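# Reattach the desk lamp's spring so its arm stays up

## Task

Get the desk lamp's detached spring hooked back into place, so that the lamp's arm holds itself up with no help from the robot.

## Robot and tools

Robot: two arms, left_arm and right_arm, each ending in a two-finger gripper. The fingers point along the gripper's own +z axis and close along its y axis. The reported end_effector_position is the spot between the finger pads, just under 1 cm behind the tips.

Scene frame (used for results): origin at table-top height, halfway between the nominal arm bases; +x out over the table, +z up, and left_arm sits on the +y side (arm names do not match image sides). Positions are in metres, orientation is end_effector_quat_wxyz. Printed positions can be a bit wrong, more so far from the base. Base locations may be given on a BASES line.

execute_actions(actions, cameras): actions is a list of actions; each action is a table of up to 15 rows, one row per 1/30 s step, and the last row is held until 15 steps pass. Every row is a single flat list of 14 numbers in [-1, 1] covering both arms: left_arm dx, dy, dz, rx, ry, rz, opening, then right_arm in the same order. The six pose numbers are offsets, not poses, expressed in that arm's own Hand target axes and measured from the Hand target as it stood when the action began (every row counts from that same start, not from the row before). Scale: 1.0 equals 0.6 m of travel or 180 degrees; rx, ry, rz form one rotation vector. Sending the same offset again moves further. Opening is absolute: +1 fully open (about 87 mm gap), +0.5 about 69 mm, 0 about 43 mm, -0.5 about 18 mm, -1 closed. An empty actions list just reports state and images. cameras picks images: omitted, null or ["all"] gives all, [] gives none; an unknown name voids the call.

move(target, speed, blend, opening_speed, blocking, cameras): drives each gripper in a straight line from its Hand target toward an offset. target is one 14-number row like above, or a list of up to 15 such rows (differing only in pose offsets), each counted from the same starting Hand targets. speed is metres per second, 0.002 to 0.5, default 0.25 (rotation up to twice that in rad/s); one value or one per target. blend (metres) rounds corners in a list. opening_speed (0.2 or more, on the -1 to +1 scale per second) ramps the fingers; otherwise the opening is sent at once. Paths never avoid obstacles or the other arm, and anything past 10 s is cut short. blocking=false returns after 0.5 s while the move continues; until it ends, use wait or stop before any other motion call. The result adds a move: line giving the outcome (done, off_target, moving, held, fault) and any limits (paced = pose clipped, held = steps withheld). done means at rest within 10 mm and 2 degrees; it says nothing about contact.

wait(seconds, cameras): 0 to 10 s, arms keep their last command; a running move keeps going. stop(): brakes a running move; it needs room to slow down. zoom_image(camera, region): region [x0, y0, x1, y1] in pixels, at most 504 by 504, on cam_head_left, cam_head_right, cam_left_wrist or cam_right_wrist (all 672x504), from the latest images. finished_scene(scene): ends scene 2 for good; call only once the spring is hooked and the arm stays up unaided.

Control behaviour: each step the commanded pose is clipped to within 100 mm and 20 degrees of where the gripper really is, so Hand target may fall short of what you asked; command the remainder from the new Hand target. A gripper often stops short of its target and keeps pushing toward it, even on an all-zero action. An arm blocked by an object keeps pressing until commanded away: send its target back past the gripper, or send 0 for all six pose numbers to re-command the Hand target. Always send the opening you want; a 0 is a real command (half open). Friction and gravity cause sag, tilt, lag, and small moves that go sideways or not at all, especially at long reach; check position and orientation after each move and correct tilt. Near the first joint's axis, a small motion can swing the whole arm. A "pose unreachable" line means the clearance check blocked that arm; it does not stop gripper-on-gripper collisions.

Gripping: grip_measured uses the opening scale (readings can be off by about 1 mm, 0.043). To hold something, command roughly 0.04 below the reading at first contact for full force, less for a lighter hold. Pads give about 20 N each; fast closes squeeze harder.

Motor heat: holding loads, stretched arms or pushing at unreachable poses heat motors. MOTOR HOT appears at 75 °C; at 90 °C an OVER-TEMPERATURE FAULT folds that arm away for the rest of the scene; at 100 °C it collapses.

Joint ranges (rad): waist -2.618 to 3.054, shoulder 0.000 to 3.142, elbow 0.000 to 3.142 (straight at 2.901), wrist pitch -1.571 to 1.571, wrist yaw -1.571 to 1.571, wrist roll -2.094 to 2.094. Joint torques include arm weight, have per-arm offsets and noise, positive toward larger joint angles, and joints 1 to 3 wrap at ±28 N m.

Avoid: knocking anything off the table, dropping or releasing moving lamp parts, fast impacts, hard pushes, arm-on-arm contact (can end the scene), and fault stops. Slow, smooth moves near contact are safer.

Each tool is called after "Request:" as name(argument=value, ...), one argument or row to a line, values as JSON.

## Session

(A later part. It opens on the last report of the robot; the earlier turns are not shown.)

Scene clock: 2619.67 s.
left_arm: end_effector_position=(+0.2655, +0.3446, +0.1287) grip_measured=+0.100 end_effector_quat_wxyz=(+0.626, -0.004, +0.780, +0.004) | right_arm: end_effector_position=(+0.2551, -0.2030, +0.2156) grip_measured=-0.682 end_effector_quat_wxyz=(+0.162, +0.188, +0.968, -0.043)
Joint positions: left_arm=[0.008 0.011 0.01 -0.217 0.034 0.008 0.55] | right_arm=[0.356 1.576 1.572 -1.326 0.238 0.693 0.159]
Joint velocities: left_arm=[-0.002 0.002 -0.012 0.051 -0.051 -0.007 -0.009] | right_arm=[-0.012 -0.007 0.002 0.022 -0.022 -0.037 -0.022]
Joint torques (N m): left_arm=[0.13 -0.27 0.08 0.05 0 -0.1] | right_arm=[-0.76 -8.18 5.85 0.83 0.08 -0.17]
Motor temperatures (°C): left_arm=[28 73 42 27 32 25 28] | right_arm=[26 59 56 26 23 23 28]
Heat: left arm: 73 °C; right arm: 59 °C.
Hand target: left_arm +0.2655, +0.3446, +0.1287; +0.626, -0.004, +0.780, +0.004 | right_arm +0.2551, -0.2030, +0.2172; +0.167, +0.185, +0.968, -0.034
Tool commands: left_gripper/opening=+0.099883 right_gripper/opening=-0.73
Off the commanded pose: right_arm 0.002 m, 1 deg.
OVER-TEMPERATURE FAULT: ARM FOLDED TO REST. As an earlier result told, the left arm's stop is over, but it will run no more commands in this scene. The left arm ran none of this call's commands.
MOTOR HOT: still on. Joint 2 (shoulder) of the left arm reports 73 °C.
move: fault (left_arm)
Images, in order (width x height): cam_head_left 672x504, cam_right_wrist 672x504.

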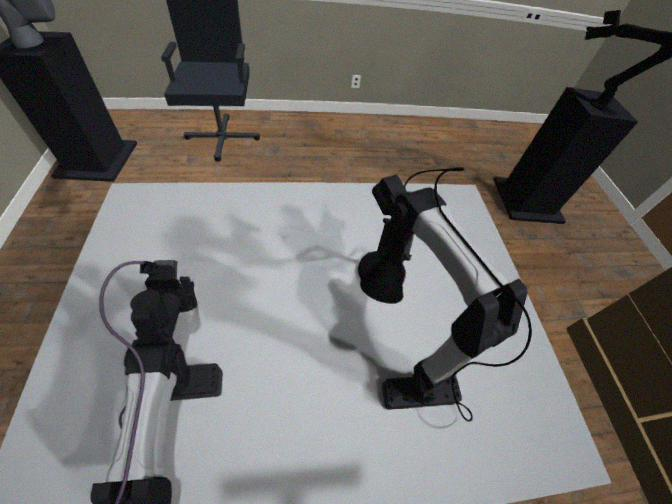

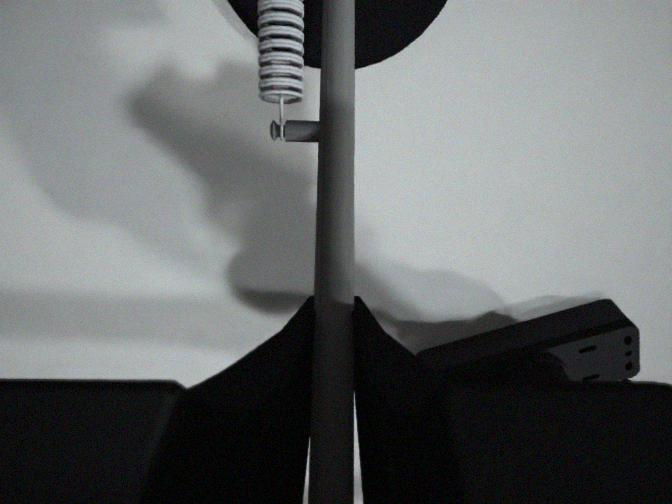

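Request:
move(
  target=[0, 0, 0, 0, 0, 0, 0.1, 0.0238, -0.0013, 0.0075, 0, 0, 0, -0.73],
  speed=0.03,
  cameras=["cam_head_left", "cam_right_wrist"],
)

Request:
zoom_image(
  camera="cam_right_wrist",
  region=[220, 0, 380, 160],
)

Scene clock: 2626.87 s.
left_arm: end_effector_position=(+0.2655, +0.3446, +0.1287) grip_measured=+0.100 end_effector_quat_wxyz=(+0.626, -0.004, +0.780, +0.004) | right_arm: end_effector_position=(+0.2465, -0.2009, +0.2057) grip_measured=-0.682 end_effector_quat_wxyz=(+0.161, +0.186, +0.969, -0.040)
Joint positions: left_arm=[0.008 0.011 0.01 -0.217 0.034 0.008 0.55] | right_arm=[0.369 1.54 1.497 -1.289 0.233 0.703 0.159]
Joint velocities: left_arm=[-0.007 -0.007 -0.002 0.007 -0.007 -0.007 0.011] | right_arm=[0.022 -0.017 -0.012 -0.051 0.007 -0.037 0.012]
Joint torques (N m): left_arm=[0.13 -0.28 0.08 0.05 0 -0.1] | right_arm=[0.43 -8.55 5.74 0.74 0.18 0.04]
Motor temperatures (°C): left_arm=[28 69 41 27 31 25 28] | right_arm=[26 58 55 26 23 23 28]
Heat: left arm: 69 °C; right arm: 58 °C.
Hand target: left_arm +0.2655, +0.3446, +0.1287; +0.626, -0.004, +0.780, +0.004 | right_arm +0.2436, -0.1992, +0.2081; +0.167, +0.185, +0.968, -0.034
Tool commands: left_gripper/opening=+0.099883 right_gripper/opening=-0.73
Off the commanded pose: right_arm 0.004 m, 1 deg.
OVER-TEMPERATURE FAULT: ARM FOLDED TO REST. As an earlier result told, the left arm's stop is over, but it will run no more commands in this scene. The left arm ran none of this call's commands.
MOTOR HOT: cleared for the motors of the left arm.
move: fault (left_arm)
Images, in order (width x height): cam_head_left 672x504, cam_right_wrist 672x504.

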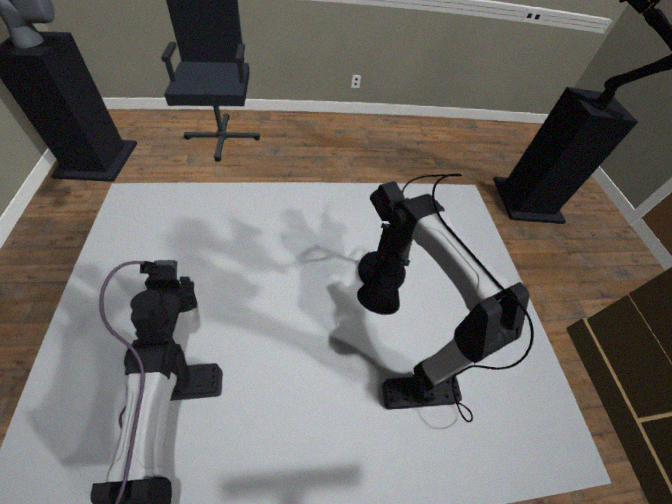

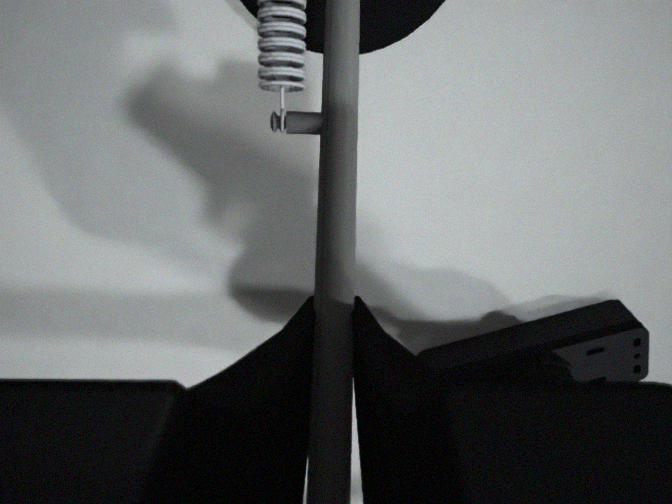

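Scaled by 3.150 from the camera's 672x504 image, which has a finer 960x720 frame.

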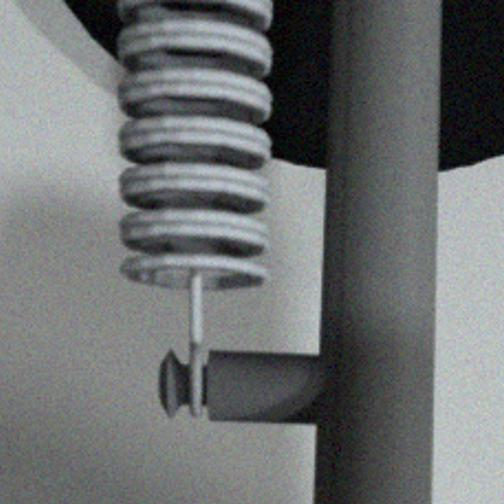

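Request:
move(
  target=[0, 0, 0, 0, 0, 0, 0.1, 0, 0, 0, 0, 0, 0, -0.698],
  opening_speed=0.2,
  cameras=["cam_head_left", "cam_right_wrist"],
)

Request:
move(
  target=[0, 0, 0, 0, 0, 0, 0.1, 0, 0, 0, 0, 0, 0, -0.688],
  opening_speed=0.2,
  cameras=["cam_head_left", "cam_right_wrist"],
)

Scene clock: 2634.17 s.
left_arm: end_effector_position=(+0.2655, +0.3446, +0.1287) grip_measured=+0.100 end_effector_quat_wxyz=(+0.626, -0.004, +0.780, +0.004) | right_arm: end_effector_position=(+0.2465, -0.2009, +0.2057) grip_measured=-0.682 end_effector_quat_wxyz=(+0.161, +0.186, +0.969, -0.040)
Joint positions: left_arm=[0.008 0.011 0.01 -0.217 0.034 0.008 0.55] | right_arm=[0.369 1.54 1.497 -1.289 0.233 0.703 0.159]
Joint velocities: left_arm=[0.007 0.002 -0.007 0.007 0.007 0.037 0.004] | right_arm=[-0.022 -0.027 -0.007 -0.022 -0.022 -0.051 -0.005]
Joint torques (N m): left_arm=[0.12 -0.27 0.06 0.05 -0.01 -0.1] | right_arm=[0.43 -8.51 5.71 0.74 0.18 0.02]
Motor temperatures (°C): left_arm=[28 66 40 26 31 25 28] | right_arm=[26 56 54 26 23 23 28]
Heat: left arm: 66 °C; right arm: 56 °C.
Hand target: left_arm +0.2655, +0.3446, +0.1287; +0.626, -0.004, +0.780, +0.004 | right_arm +0.2436, -0.1992, +0.2081; +0.167, +0.185, +0.968, -0.034
Tool commands: left_gripper/opening=+0.099883 right_gripper/opening=-0.698
Off the commanded pose: right_arm 0.004 m, 1 deg.
OVER-TEMPERATURE FAULT: ARM FOLDED TO REST. As an earlier result told, the left arm's stop is over, but it will run no more commands in this scene. The left arm ran none of this call's commands.
move: fault (left_arm)
Images, in order (width x height): cam_head_left 672x504, cam_right_wrist 672x504.

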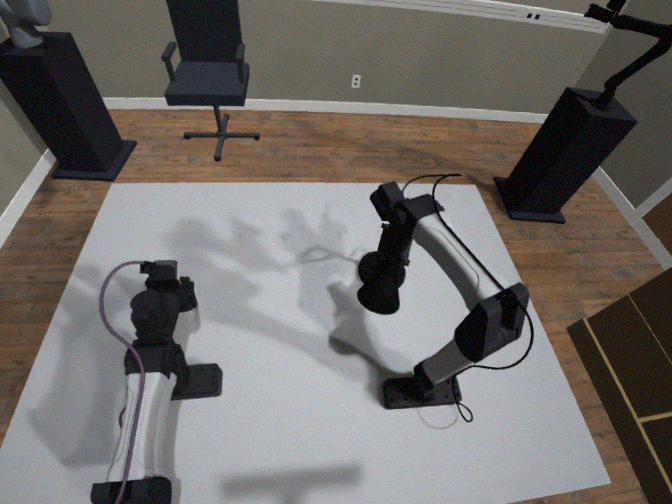

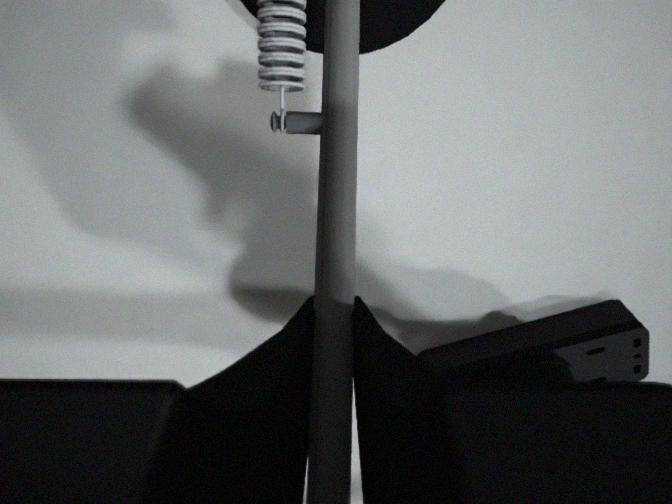

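Scene clock: 2634.87 s.
left_arm: end_effector_position=(+0.2655, +0.3446, +0.1287) grip_measured=+0.100 end_effector_quat_wxyz=(+0.626, -0.004, +0.780, +0.004) | right_arm: end_effector_position=(+0.2465, -0.2009, +0.2057) grip_measured=-0.682 end_effector_quat_wxyz=(+0.161, +0.186, +0.969, -0.040)
Joint positions: left_arm=[0.008 0.011 0.01 -0.217 0.034 0.008 0.55] | right_arm=[0.369 1.54 1.497 -1.289 0.233 0.703 0.159]
Joint velocities: left_arm=[-0.017 0.002 -0.017 -0.022 0.022 0.051 0.001] | right_arm=[-0.027 -0.007 0.017 -0.037 -0.007 0.022 -0.002]
Joint torques (N m): left_arm=[0.12 -0.27 0.09 0.05 -0.01 -0.1] | right_arm=[0.43 -8.5 5.71 0.74 0.17 0.02]
Motor temperatures (°C): left_arm=[28 65 40 26 31 25 28] | right_arm=[26 56 54 26 23 23 28]
Heat: left arm: 65 °C; right arm: 56 °C.
Hand target: left_arm +0.2655, +0.3446, +0.1287; +0.626, -0.004, +0.780, +0.004 | right_arm +0.2436, -0.1992, +0.2081; +0.167, +0.185, +0.968, -0.034
Tool commands: left_gripper/opening=+0.099883 right_gripper/opening=-0.688
Off the commanded pose: right_arm 0.004 m, 1 deg.
OVER-TEMPERATURE FAULT: ARM FOLDED TO REST. As an earlier result told, the left arm's stop is over, but it will run no more commands in this scene. The left arm ran none of this call's commands.
move: fault (left_arm)
Images, in order (width x height): cam_head_left 672x504, cam_right_wrist 672x504.

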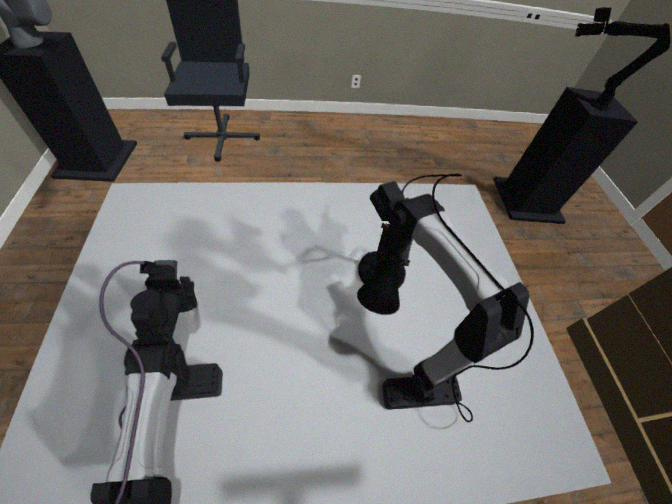

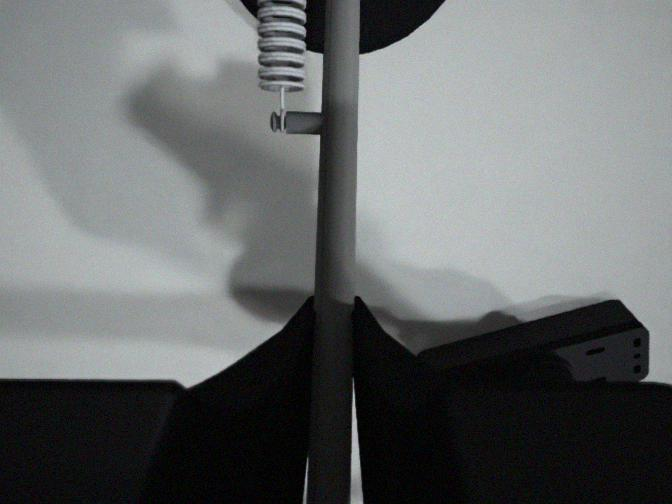

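Request:
move(
  target=[0, 0, 0, 0, 0, 0, 0.1, 0, 0, 0, 0, 0, 0, -0.680],
  opening_speed=0.2,
  cameras=["cam_right_wrist"],
)

Request:
move(
  target=[0, 0, 0, 0, 0, 0, 0.1, 0, 0, 0, 0, 0, 0, -0.674],
  opening_speed=0.2,
  cameras=["cam_right_wrist"],
)

Scene clock: 2639.43 s.
left_arm: end_effector_position=(+0.2655, +0.3446, +0.1287) grip_measured=+0.100 end_effector_quat_wxyz=(+0.626, -0.004, +0.780, +0.004) | right_arm: end_effector_position=(+0.2465, -0.2009, +0.2057) grip_measured=-0.677 end_effector_quat_wxyz=(+0.161, +0.186, +0.969, -0.040)
Joint positions: left_arm=[0.008 0.011 0.01 -0.217 0.034 0.008 0.55] | right_arm=[0.369 1.54 1.497 -1.289 0.233 0.703 0.161]
Joint velocities: left_arm=[-0.002 -0.017 0.012 0.022 0.051 -0.066 0.004] | right_arm=[-0.007 -0.022 0.002 0.007 0.066 -0.11 0.002]
Joint torques (N m): left_arm=[0.13 -0.28 0.09 0.05 0 -0.1] | right_arm=[0.43 -8.5 5.7 0.74 0.18 0.02]
Motor temperatures (°C): left_arm=[28 63 40 26 31 25 28] | right_arm=[26 55 54 26 23 23 28]
Heat: left arm: 63 °C; right arm: 55 °C.
Hand target: left_arm +0.2655, +0.3446, +0.1287; +0.626, -0.004, +0.780, +0.004 | right_arm +0.2436, -0.1992, +0.2081; +0.167, +0.185, +0.968, -0.034
Tool commands: left_gripper/opening=+0.099883 right_gripper/opening=-0.68
Off the commanded pose: right_arm 0.004 m, 1 deg.
OVER-TEMPERATURE FAULT: ARM FOLDED TO REST. As an earlier result told, the left arm's stop is over, but it will run no more commands in this scene. The left arm ran none of this call's commands.
move: fault (left_arm)
Images, in order (width x height): cam_right_wrist 672x504.

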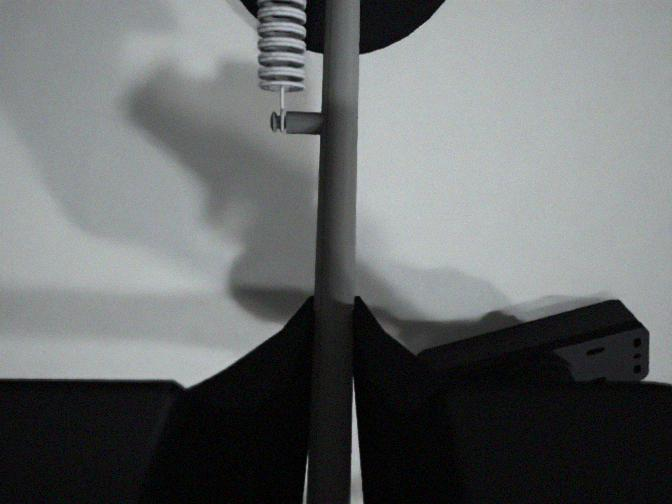

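Scene clock: 2640.13 s.
left_arm: end_effector_position=(+0.2655, +0.3446, +0.1287) grip_measured=+0.100 end_effector_quat_wxyz=(+0.626, -0.004, +0.780, +0.004) | right_arm: end_effector_position=(+0.2465, -0.2009, +0.2057) grip_measured=-0.672 end_effector_quat_wxyz=(+0.161, +0.186, +0.969, -0.040)
Joint positions: left_arm=[0.008 0.011 0.01 -0.217 0.034 0.008 0.55] | right_arm=[0.369 1.54 1.497 -1.289 0.233 0.703 0.164]
Joint velocities: left_arm=[-0.012 0.002 0.007 0.007 -0.037 0.037 0.009] | right_arm=[-0.017 -0.002 0.002 0.051 0.007 0.022 -0.005]
Joint torques (N m): left_arm=[0.12 -0.28 0.08 0.05 0 -0.1] | right_arm=[0.44 -8.51 5.72 0.74 0.17 0.02]
Motor temperatures (°C): left_arm=[28 63 40 26 31 25 28] | right_arm=[26 55 54 26 23 23 28]
Heat: left arm: 63 °C; right arm: 55 °C.
Hand target: left_arm +0.2655, +0.3446, +0.1287; +0.626, -0.004, +0.780, +0.004 | right_arm +0.2436, -0.1992, +0.2081; +0.167, +0.185, +0.968, -0.034
Tool commands: left_gripper/opening=+0.099883 right_gripper/opening=-0.674
Off the commanded pose: right_arm 0.004 m, 1 deg.
OVER-TEMPERATURE FAULT: ARM FOLDED TO REST. As an earlier result told, the left arm's stop is over, but it will run no more commands in this scene. The left arm ran none of this call's commands.
move: fault (left_arm)
Images, in order (width x height): cam_right_wrist 672x504.

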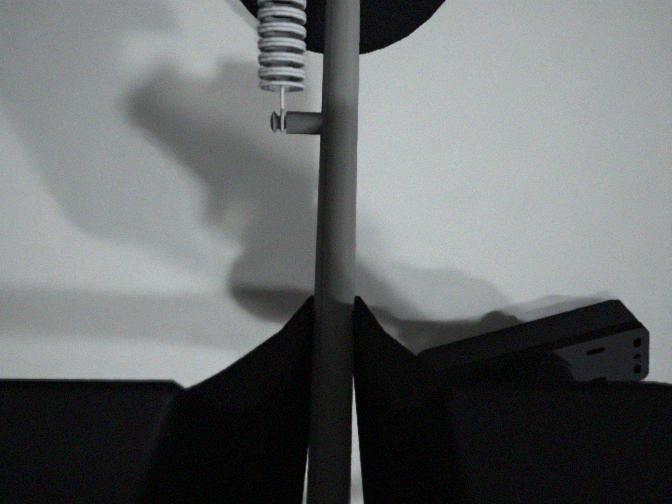

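Request:
move(
  target=[0, 0, 0, 0, 0, 0, 0.1, 0, 0, 0, 0, 0, 0, -0.655],
  opening_speed=0.2,
  cameras=["cam_right_wrist"],
)

Request:
move(
  target=[0, 0, 0, 0, 0, 0, 0.1, 0, 0, 0, 0, 0, 0, -0.62],
  opening_speed=0.2,
  cameras=["cam_right_wrist"],
)

Scene clock: 2644.27 s.
left_arm: end_effector_position=(+0.2655, +0.3446, +0.1287) grip_measured=+0.100 end_effector_quat_wxyz=(+0.626, -0.004, +0.780, +0.004) | right_arm: end_effector_position=(+0.2465, -0.2009, +0.2057) grip_measured=-0.655 end_effector_quat_wxyz=(+0.161, +0.186, +0.969, -0.040)
Joint positions: left_arm=[0.008 0.011 0.01 -0.217 0.034 0.008 0.55] | right_arm=[0.369 1.54 1.497 -1.289 0.233 0.703 0.173]
Joint velocities: left_arm=[0.002 -0.002 -0.007 -0.037 -0.051 -0.007 -0.001] | right_arm=[0.017 -0.007 -0.002 0.022 -0.081 -0.051 0.008]
Joint torques (N m): left_arm=[0.13 -0.28 0.08 0.05 -0.01 -0.1] | right_arm=[0.46 -8.5 5.74 0.74 0.18 0.02]
Motor temperatures (°C): left_arm=[28 62 40 26 31 25 28] | right_arm=[26 55 53 26 23 23 28]
Heat: left arm: 62 °C; right arm: 55 °C.
Hand target: left_arm +0.2655, +0.3446, +0.1287; +0.626, -0.004, +0.780, +0.004 | right_arm +0.2436, -0.1992, +0.2081; +0.167, +0.185, +0.968, -0.034
Tool commands: left_gripper/opening=+0.099883 right_gripper/opening=-0.655
Off the commanded pose: right_arm 0.004 m, 1 deg.
OVER-TEMPERATURE FAULT: ARM FOLDED TO REST. As an earlier result told, the left arm's stop is over, but it will run no more commands in this scene. The left arm ran none of this call's commands.
move: fault (left_arm)
Images, in order (width x height): cam_right_wrist 672x504.

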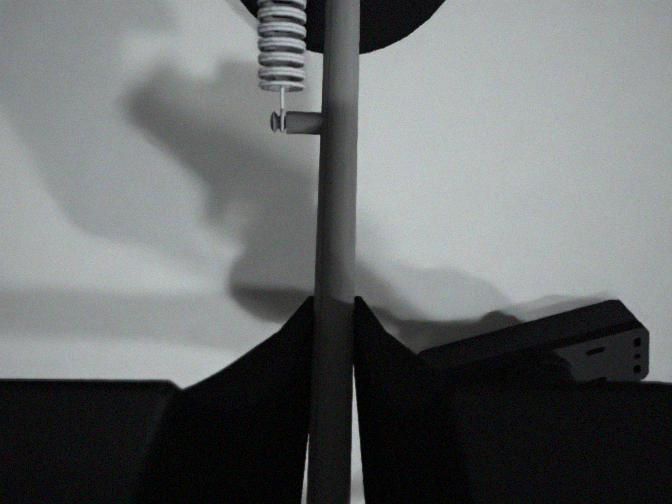

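Scene clock: 2644.97 s.
left_arm: end_effector_position=(+0.2655, +0.3446, +0.1287) grip_measured=+0.100 end_effector_quat_wxyz=(+0.626, -0.004, +0.780, +0.004) | right_arm: end_effector_position=(+0.2465, -0.2009, +0.2057) grip_measured=-0.620 end_effector_quat_wxyz=(+0.161, +0.186, +0.969, -0.040)
Joint positions: left_arm=[0.008 0.011 0.01 -0.217 0.034 0.008 0.55] | right_arm=[0.369 1.54 1.497 -1.289 0.233 0.703 0.19]
Joint velocities: left_arm=[0.002 -0.007 -0.012 0.022 -0.037 -0.066 0.009] | right_arm=[-0.017 0.017 -0.002 -0.022 0.037 0.037 -0.011]
Joint torques (N m): left_arm=[0.12 -0.28 0.09 0.05 0 -0.1] | right_arm=[0.43 -8.5 5.72 0.74 0.18 0.02]
Motor temperatures (°C): left_arm=[28 62 40 26 31 25 28] | right_arm=[26 55 53 26 23 23 28]
Heat: left arm: 62 °C; right arm: 55 °C.
Hand target: left_arm +0.2655, +0.3446, +0.1287; +0.626, -0.004, +0.780, +0.004 | right_arm +0.2436, -0.1992, +0.2081; +0.167, +0.185, +0.968, -0.034
Tool commands: left_gripper/opening=+0.099883 right_gripper/opening=-0.62
Off the commanded pose: right_arm 0.004 m, 1 deg.
OVER-TEMPERATURE FAULT: ARM FOLDED TO REST. As an earlier result told, the left arm's stop is over, but it will run no more commands in this scene. The left arm ran none of this call's commands.
move: fault (left_arm)
Images, in order (width x height): cam_right_wrist 672x504.

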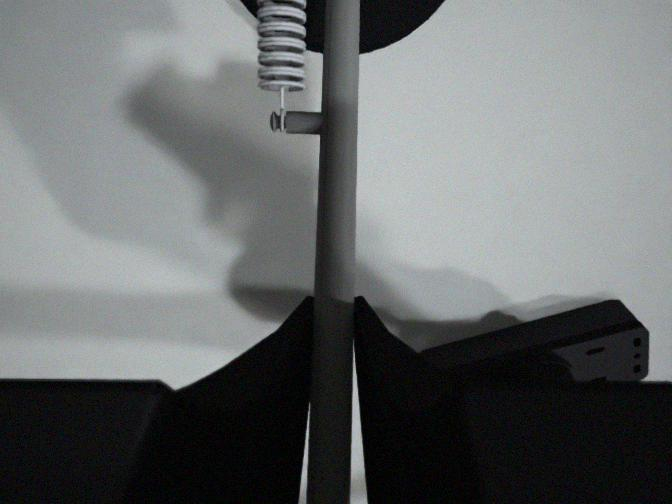

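Request:
move(
  target=[0, 0, 0, 0, 0, 0, 0.1, 0, 0, 0, 0, 0, 0, -0.1],
  opening_speed=0.5,
  cameras=["cam_head_left", "cam_right_wrist"],
)

Request:
zoom_image(
  camera="cam_right_wrist",
  region=[220, 0, 380, 160],
)

Scene clock: 2652.37 s.
left_arm: end_effector_position=(+0.2655, +0.3446, +0.1287) grip_measured=+0.100 end_effector_quat_wxyz=(+0.626, -0.004, +0.780, +0.004) | right_arm: end_effector_position=(+0.2465, -0.2009, +0.2057) grip_measured=-0.100 end_effector_quat_wxyz=(+0.161, +0.186, +0.969, -0.040)
Joint positions: left_arm=[0.008 0.011 0.01 -0.217 0.034 0.008 0.55] | right_arm=[0.369 1.54 1.497 -1.289 0.233 0.703 0.45]
Joint velocities: left_arm=[-0.027 -0.002 0.012 0.037 -0.051 0.037 0.009] | right_arm=[0.002 -0.012 -0.012 -0.007 -0.007 -0.022 0.001]
Joint torques (N m): left_arm=[0.12 -0.28 0.09 0.05 -0.01 -0.09] | right_arm=[0.43 -8.5 5.71 0.74 0.18 0.02]
Motor temperatures (°C): left_arm=[28 59 39 26 31 25 28] | right_arm=[26 54 52 26 23 23 27]
Heat: left arm: 59 °C; right arm: 54 °C.
Hand target: left_arm +0.2655, +0.3446, +0.1287; +0.626, -0.004, +0.780, +0.004 | right_arm +0.2436, -0.1992, +0.2081; +0.167, +0.185, +0.968, -0.034
Tool commands: left_gripper/opening=+0.099883 right_gripper/opening=-0.1
Off the commanded pose: right_arm 0.004 m, 1 deg.
OVER-TEMPERATURE FAULT: ARM FOLDED TO REST. As an earlier result told, the left arm's stop is over, but it will run no more commands in this scene. The left arm ran none of this call's commands.
move: fault (left_arm)
Images, in order (width x height): cam_head_left 672x504, cam_right_wrist 672x504.

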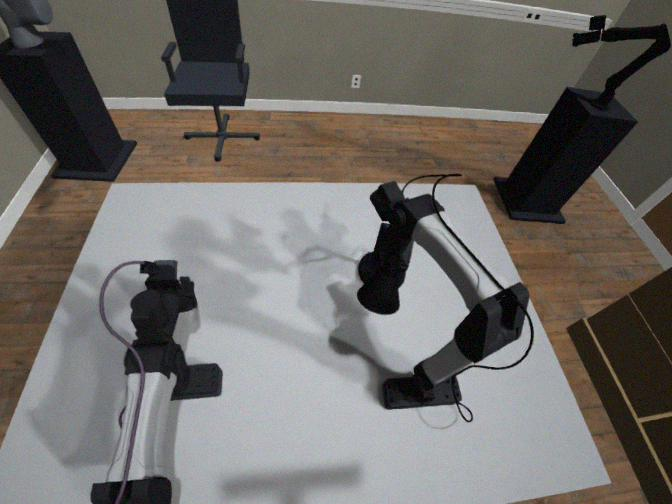

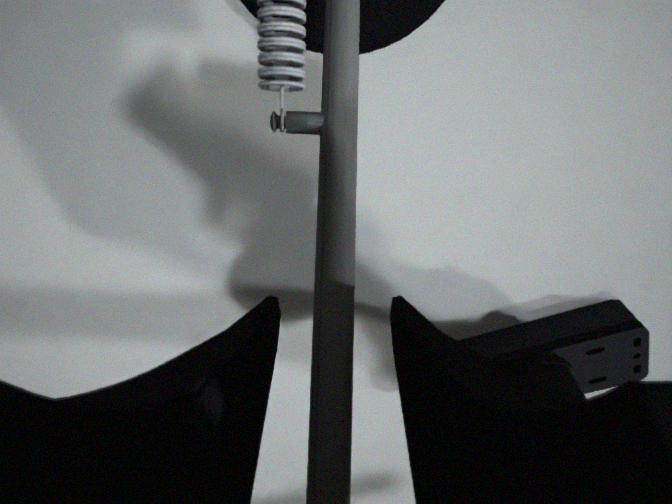

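Scaled by 3.150 from the camera's 672x504 image, which has a finer 960x720 frame.

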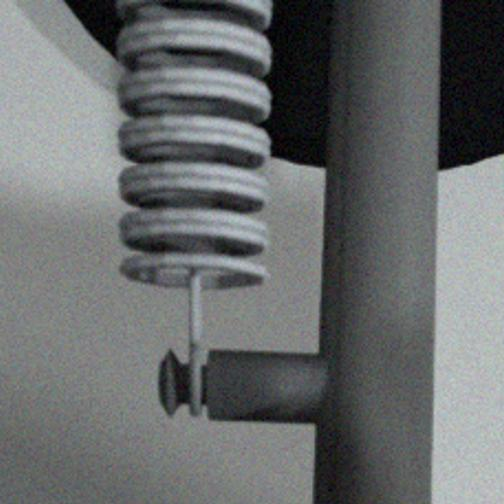

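Request:
move(
  target=[0, 0, 0, 0, 0, 0, 0.1, 0, 0, -0.25, 0, 0, 0, -0.1],
  speed=0.08,
  cameras=["cam_head_left", "cam_head_right", "cam_right_wrist"],
)

Request:
zoom_image(
  camera="cam_right_wrist",
  region=[180, 0, 480, 250],
)

Scene clock: 2659.53 s.
left_arm: end_effector_position=(+0.2655, +0.3446, +0.1287) grip_measured=+0.100 end_effector_quat_wxyz=(+0.626, -0.004, +0.780, +0.004) | right_arm: end_effector_position=(+0.2023, -0.1821, +0.3431) grip_measured=-0.100 end_effector_quat_wxyz=(+0.281, +0.164, +0.944, +0.058)
Joint positions: left_arm=[0.008 0.011 0.01 -0.217 0.034 0.008 0.55] | right_arm=[0.498 1.368 1.881 -1.548 0.24 0.758 0.45]
Joint velocities: left_arm=[0.002 0.022 -0.007 -0.007 -0.051 0.066 -0.006] | right_arm=[-0.017 -0.002 0.012 0.051 -0.007 -0.051 0.001]
Joint torques (N m): left_arm=[0.1 -0.27 0.08 0.05 0 -0.1] | right_arm=[0.42 -3.92 8.02 0.99 0.12 0.06]
Motor temperatures (°C): left_arm=[28 57 39 26 31 25 28] | right_arm=[26 53 52 26 23 23 27]
Heat: left arm: 57 °C; right arm: 53 °C.
Hand target: left_arm +0.2655, +0.3446, +0.1287; +0.626, -0.004, +0.780, +0.004 | right_arm +0.1986, -0.1803, +0.3502; +0.168, +0.187, +0.967, -0.035
Tool commands: left_gripper/opening=+0.099883 right_gripper/opening=-0.1
Off the commanded pose: right_arm 0.008 m, 17 deg.
OVER-TEMPERATURE FAULT: ARM FOLDED TO REST. As an earlier result told, the left arm's stop is over, but it will run no more commands in this scene. The left arm ran none of this call's commands.
joint sent to its limit (right arm) — joint 4 (wrist pitch), lower limit. The joint targets are off in orientation, not in position.
move: fault (left_arm), off_target (right_arm)
Images, in order (width x height): cam_head_left 672x504, cam_head_right 672x504, cam_right_wrist 672x504.

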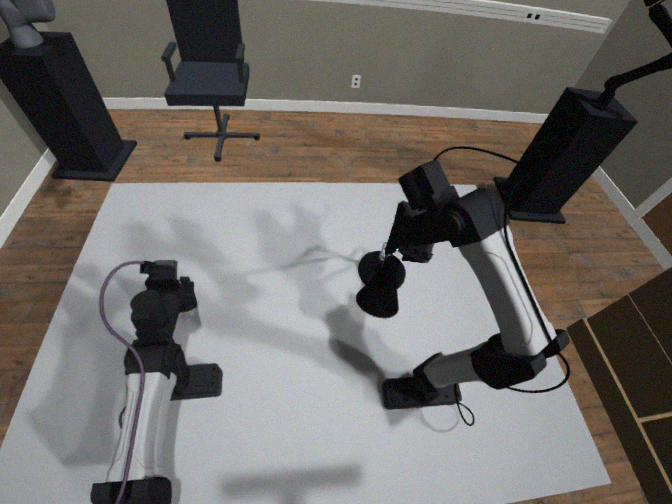

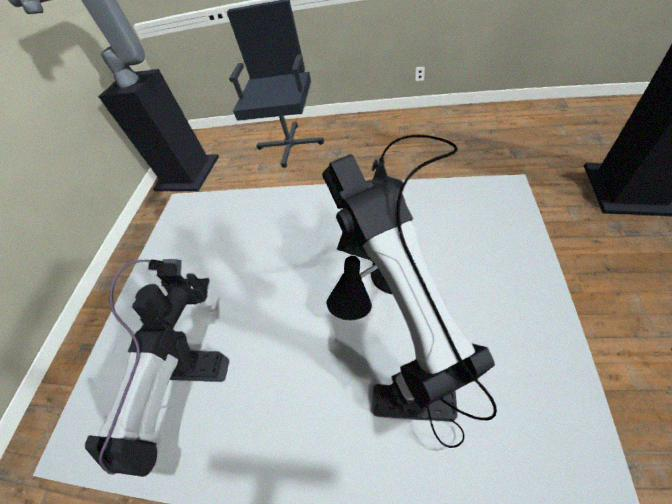

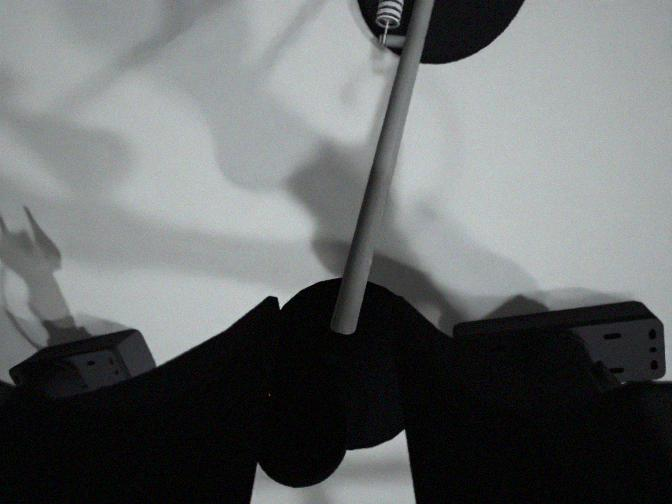

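Scaled by 1.680 from the camera's 672x504 image, which has a finer 960x720 frame.

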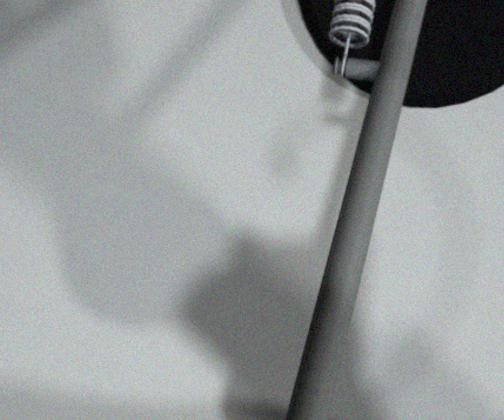

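Request:
wait(
  seconds=3,
  cameras=["cam_head_left", "cam_head_right", "cam_right_wrist"],
)

Request:
zoom_image(
  camera="cam_head_left",
  region=[310, 190, 450, 330],
)

Request:
zoom_image(
  camera="cam_head_right",
  region=[290, 200, 430, 340],
)

Request:
zoom_image(
  camera="cam_right_wrist",
  region=[340, 0, 440, 75],
)

Scene clock: 2667.43 s.
left_arm: end_effector_position=(+0.2655, +0.3446, +0.1287) grip_measured=+0.100 end_effector_quat_wxyz=(+0.626, -0.004, +0.780, +0.004) | right_arm: end_effector_position=(+0.2022, -0.1821, +0.3431) grip_measured=-0.100 end_effector_quat_wxyz=(+0.281, +0.164, +0.944, +0.058)
Joint positions: left_arm=[0.008 0.011 0.01 -0.217 0.034 0.008 0.55] | right_arm=[0.498 1.368 1.881 -1.549 0.24 0.759 0.45]
Joint velocities: left_arm=[0.007 0.002 0.007 0.037 0.022 0.007 0.001] | right_arm=[-0.017 -0.007 -0.017 0.007 -0.007 0.051 -0.004]
Joint torques (N m): left_arm=[0.13 -0.27 0.08 0.05 0 -0.09] | right_arm=[0.39 -4 8.05 0.97 0.12 0.05]
Motor temperatures (°C): left_arm=[28 56 39 26 31 25 28] | right_arm=[26 52 52 27 23 23 27]
Heat: left arm: 56 °C; right arm: 52 °C.
Hand target: left_arm +0.2655, +0.3446, +0.1287; +0.626, -0.004, +0.780, +0.004 | right_arm +0.1986, -0.1803, +0.3502; +0.168, +0.187, +0.967, -0.035
Tool commands: left_gripper/opening=+0.099883 right_gripper/opening=-0.1
Off the commanded pose: right_arm 0.008 m, 17 deg.
OVER-TEMPERATURE FAULT: ARM FOLDED TO REST. As an earlier result told, the left arm's stop is over, but it will run no more commands in this scene.
wait: 3.00 s; at rest from the start
Images, in order (width x height): cam_head_left 672x504, cam_head_right 672x504, cam_right_wrist 672x504.

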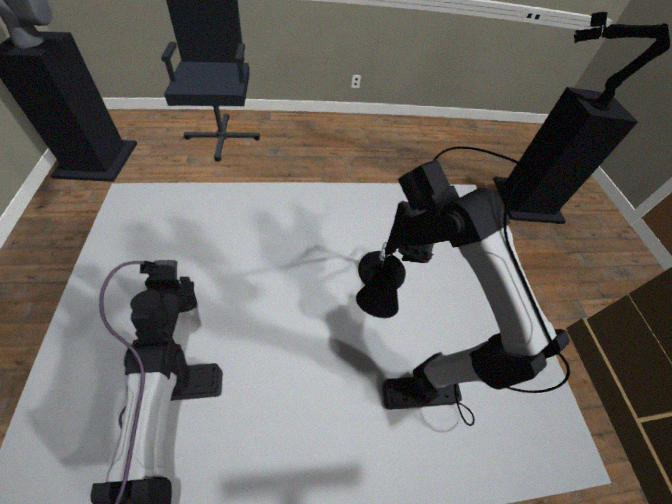

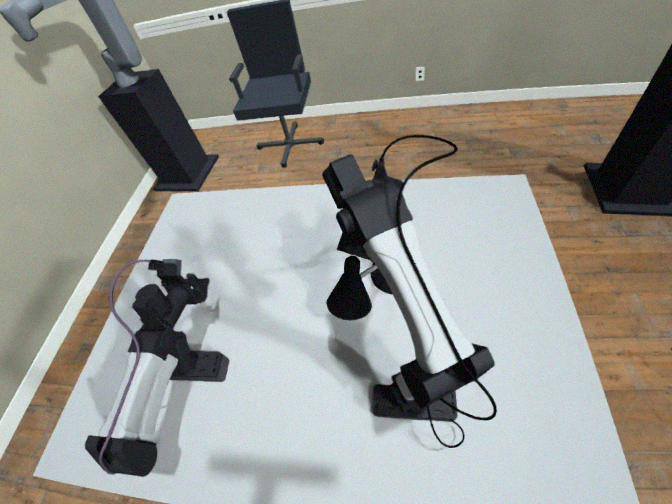

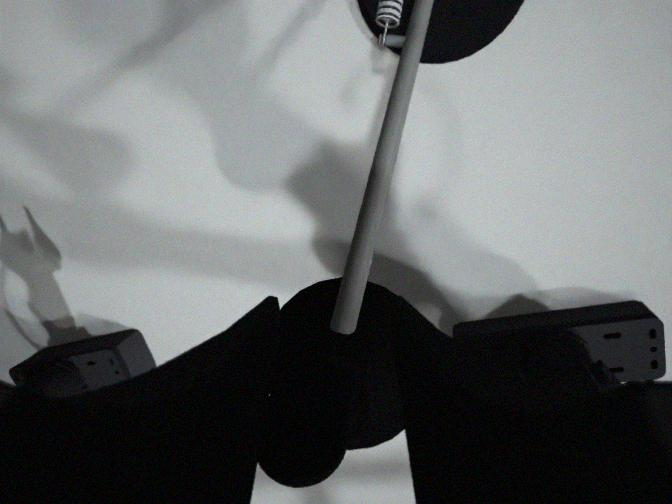

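Scaled by 3.600 from the camera's 672x504 image, which has a finer 960x720 frame.

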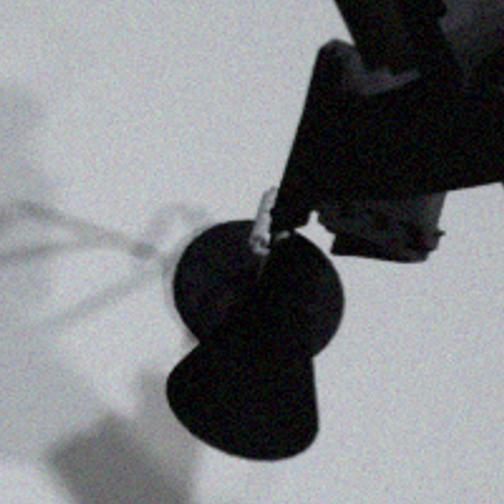

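Scaled by 3.600 from the camera's 672x504 image, which has a finer 960x720 frame.

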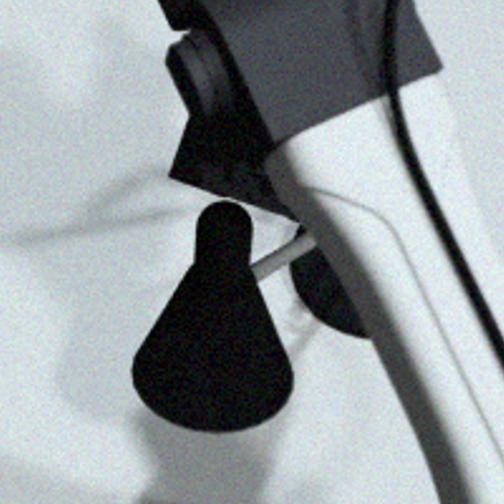

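Scaled by 5.040 from the camera's 672x504 image, which has a finer 960x720 frame.

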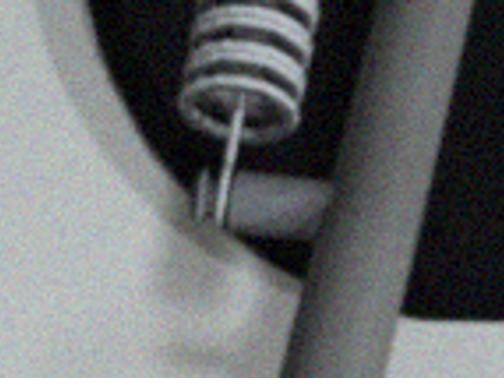

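Request:
move(
  target=[0, 0, 0, 0, 0, 0, 0.1, 0, 0, -0.05, 0, -0.2, 0, -0.1],
  speed=0.12,
  cameras=["cam_head_left", "cam_head_right", "cam_right_wrist"],
)

Scene clock: 2680.17 s.
left_arm: end_effector_position=(+0.2655, +0.3446, +0.1287) grip_measured=+0.100 end_effector_quat_wxyz=(+0.626, -0.004, +0.780, +0.004) | right_arm: end_effector_position=(+0.1918, -0.1727, +0.3800) grip_measured=-0.100 end_effector_quat_wxyz=(+0.487, +0.136, +0.862, -0.033)
Joint positions: left_arm=[0.008 0.011 0.01 -0.217 0.034 0.008 0.55] | right_arm=[0.989 1.291 1.808 -1.55 0.916 1.015 0.45]
Joint velocities: left_arm=[-0.022 -0.007 0.002 0.051 -0.007 0.022 0.001] | right_arm=[0.002 -0.002 -0.012 0.051 0.007 -0.022 -0.001]
Joint torques (N m): left_arm=[0.12 -0.28 0.08 0.05 -0.01 -0.1] | right_arm=[0.44 -3.59 4.62 0.84 0.53 0.05]
Motor temperatures (°C): left_arm=[28 53 38 26 30 25 28] | right_arm=[26 50 52 27 23 23 27]
Heat: left arm: 53 °C; right arm: 52 °C.
Hand target: left_arm +0.2655, +0.3446, +0.1287; +0.626, -0.004, +0.780, +0.004 | right_arm +0.1882, -0.1752, +0.3796; +0.461, +0.167, +0.867, -0.091
Tool commands: left_gripper/opening=+0.099883 right_gripper/opening=-0.1
Off the commanded pose: right_arm 0.005 m, 8 deg.
OVER-TEMPERATURE FAULT: ARM FOLDED TO REST. As an earlier result told, the left arm's stop is over, but it will run no more commands in this scene. The left arm ran none of this call's commands.
joint sent to its limit (right arm) — joint 4 (wrist pitch), lower limit. The joint targets are off in orientation, not in position.
move: fault (left_arm), off_target (right_arm)
Images, in order (width x height): cam_head_left 672x504, cam_head_right 672x504, cam_right_wrist 672x504.

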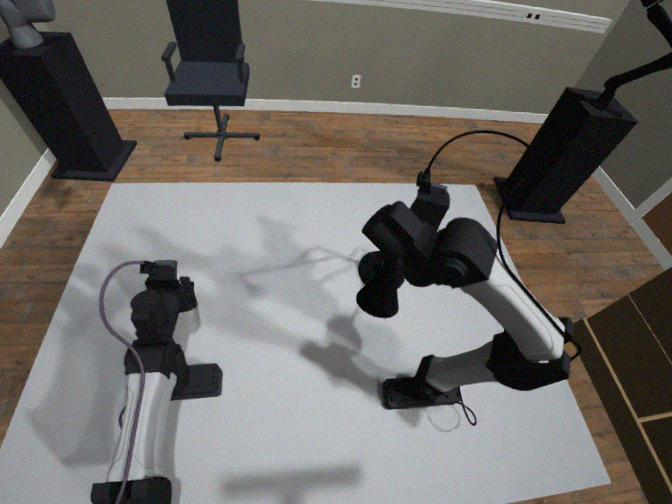

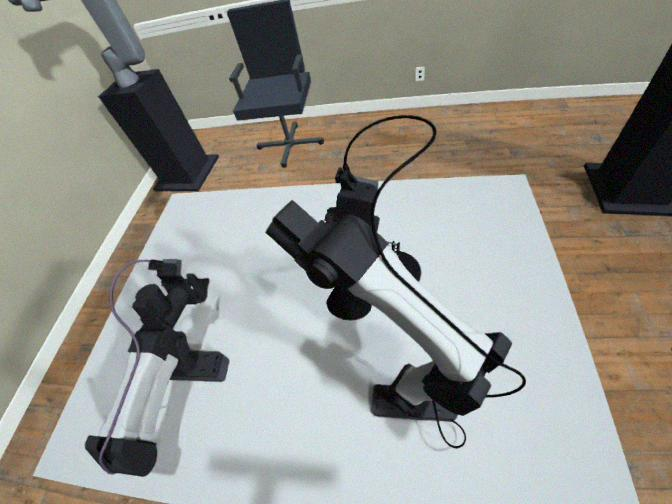

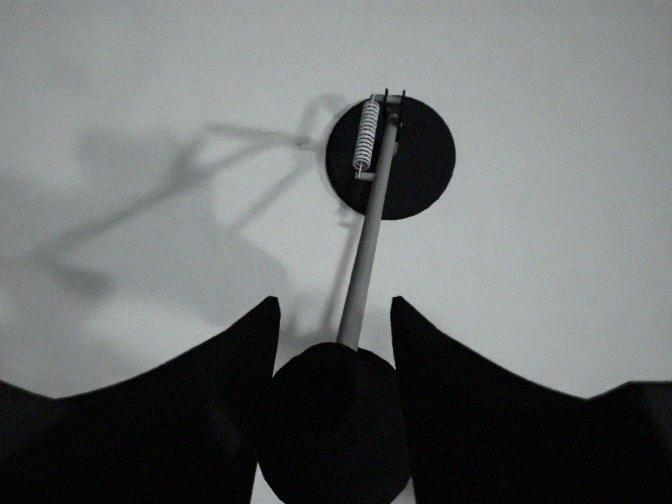

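Request:
zoom_image(
  camera="cam_right_wrist",
  region=[345, 80, 425, 190],
)

Request:
zoom_image(
  camera="cam_right_wrist",
  region=[355, 82, 405, 122],
)

Scaled by 4.582 from the camera's 672x504 image, which has a finer 960x720 frame.

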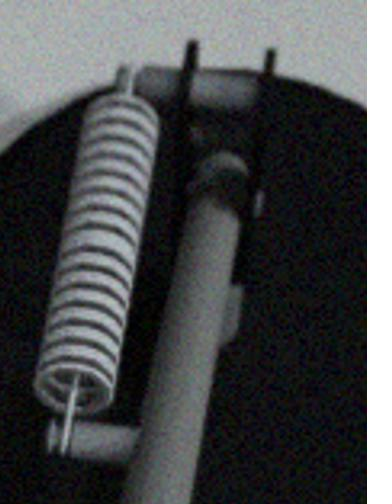

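Scaled by 10.080 from the camera's 672x504 image, which has a finer 960x720 frame.

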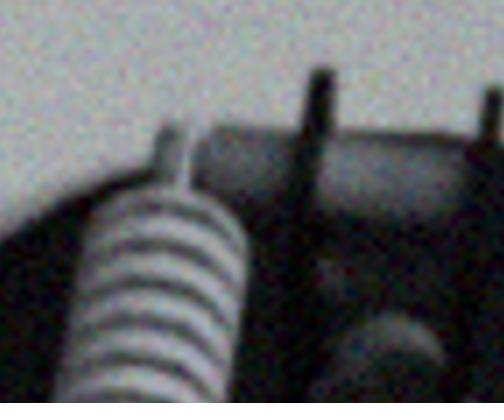

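Request:
finished_scene(
  scene=2,
)

The scene is finished: the task was done.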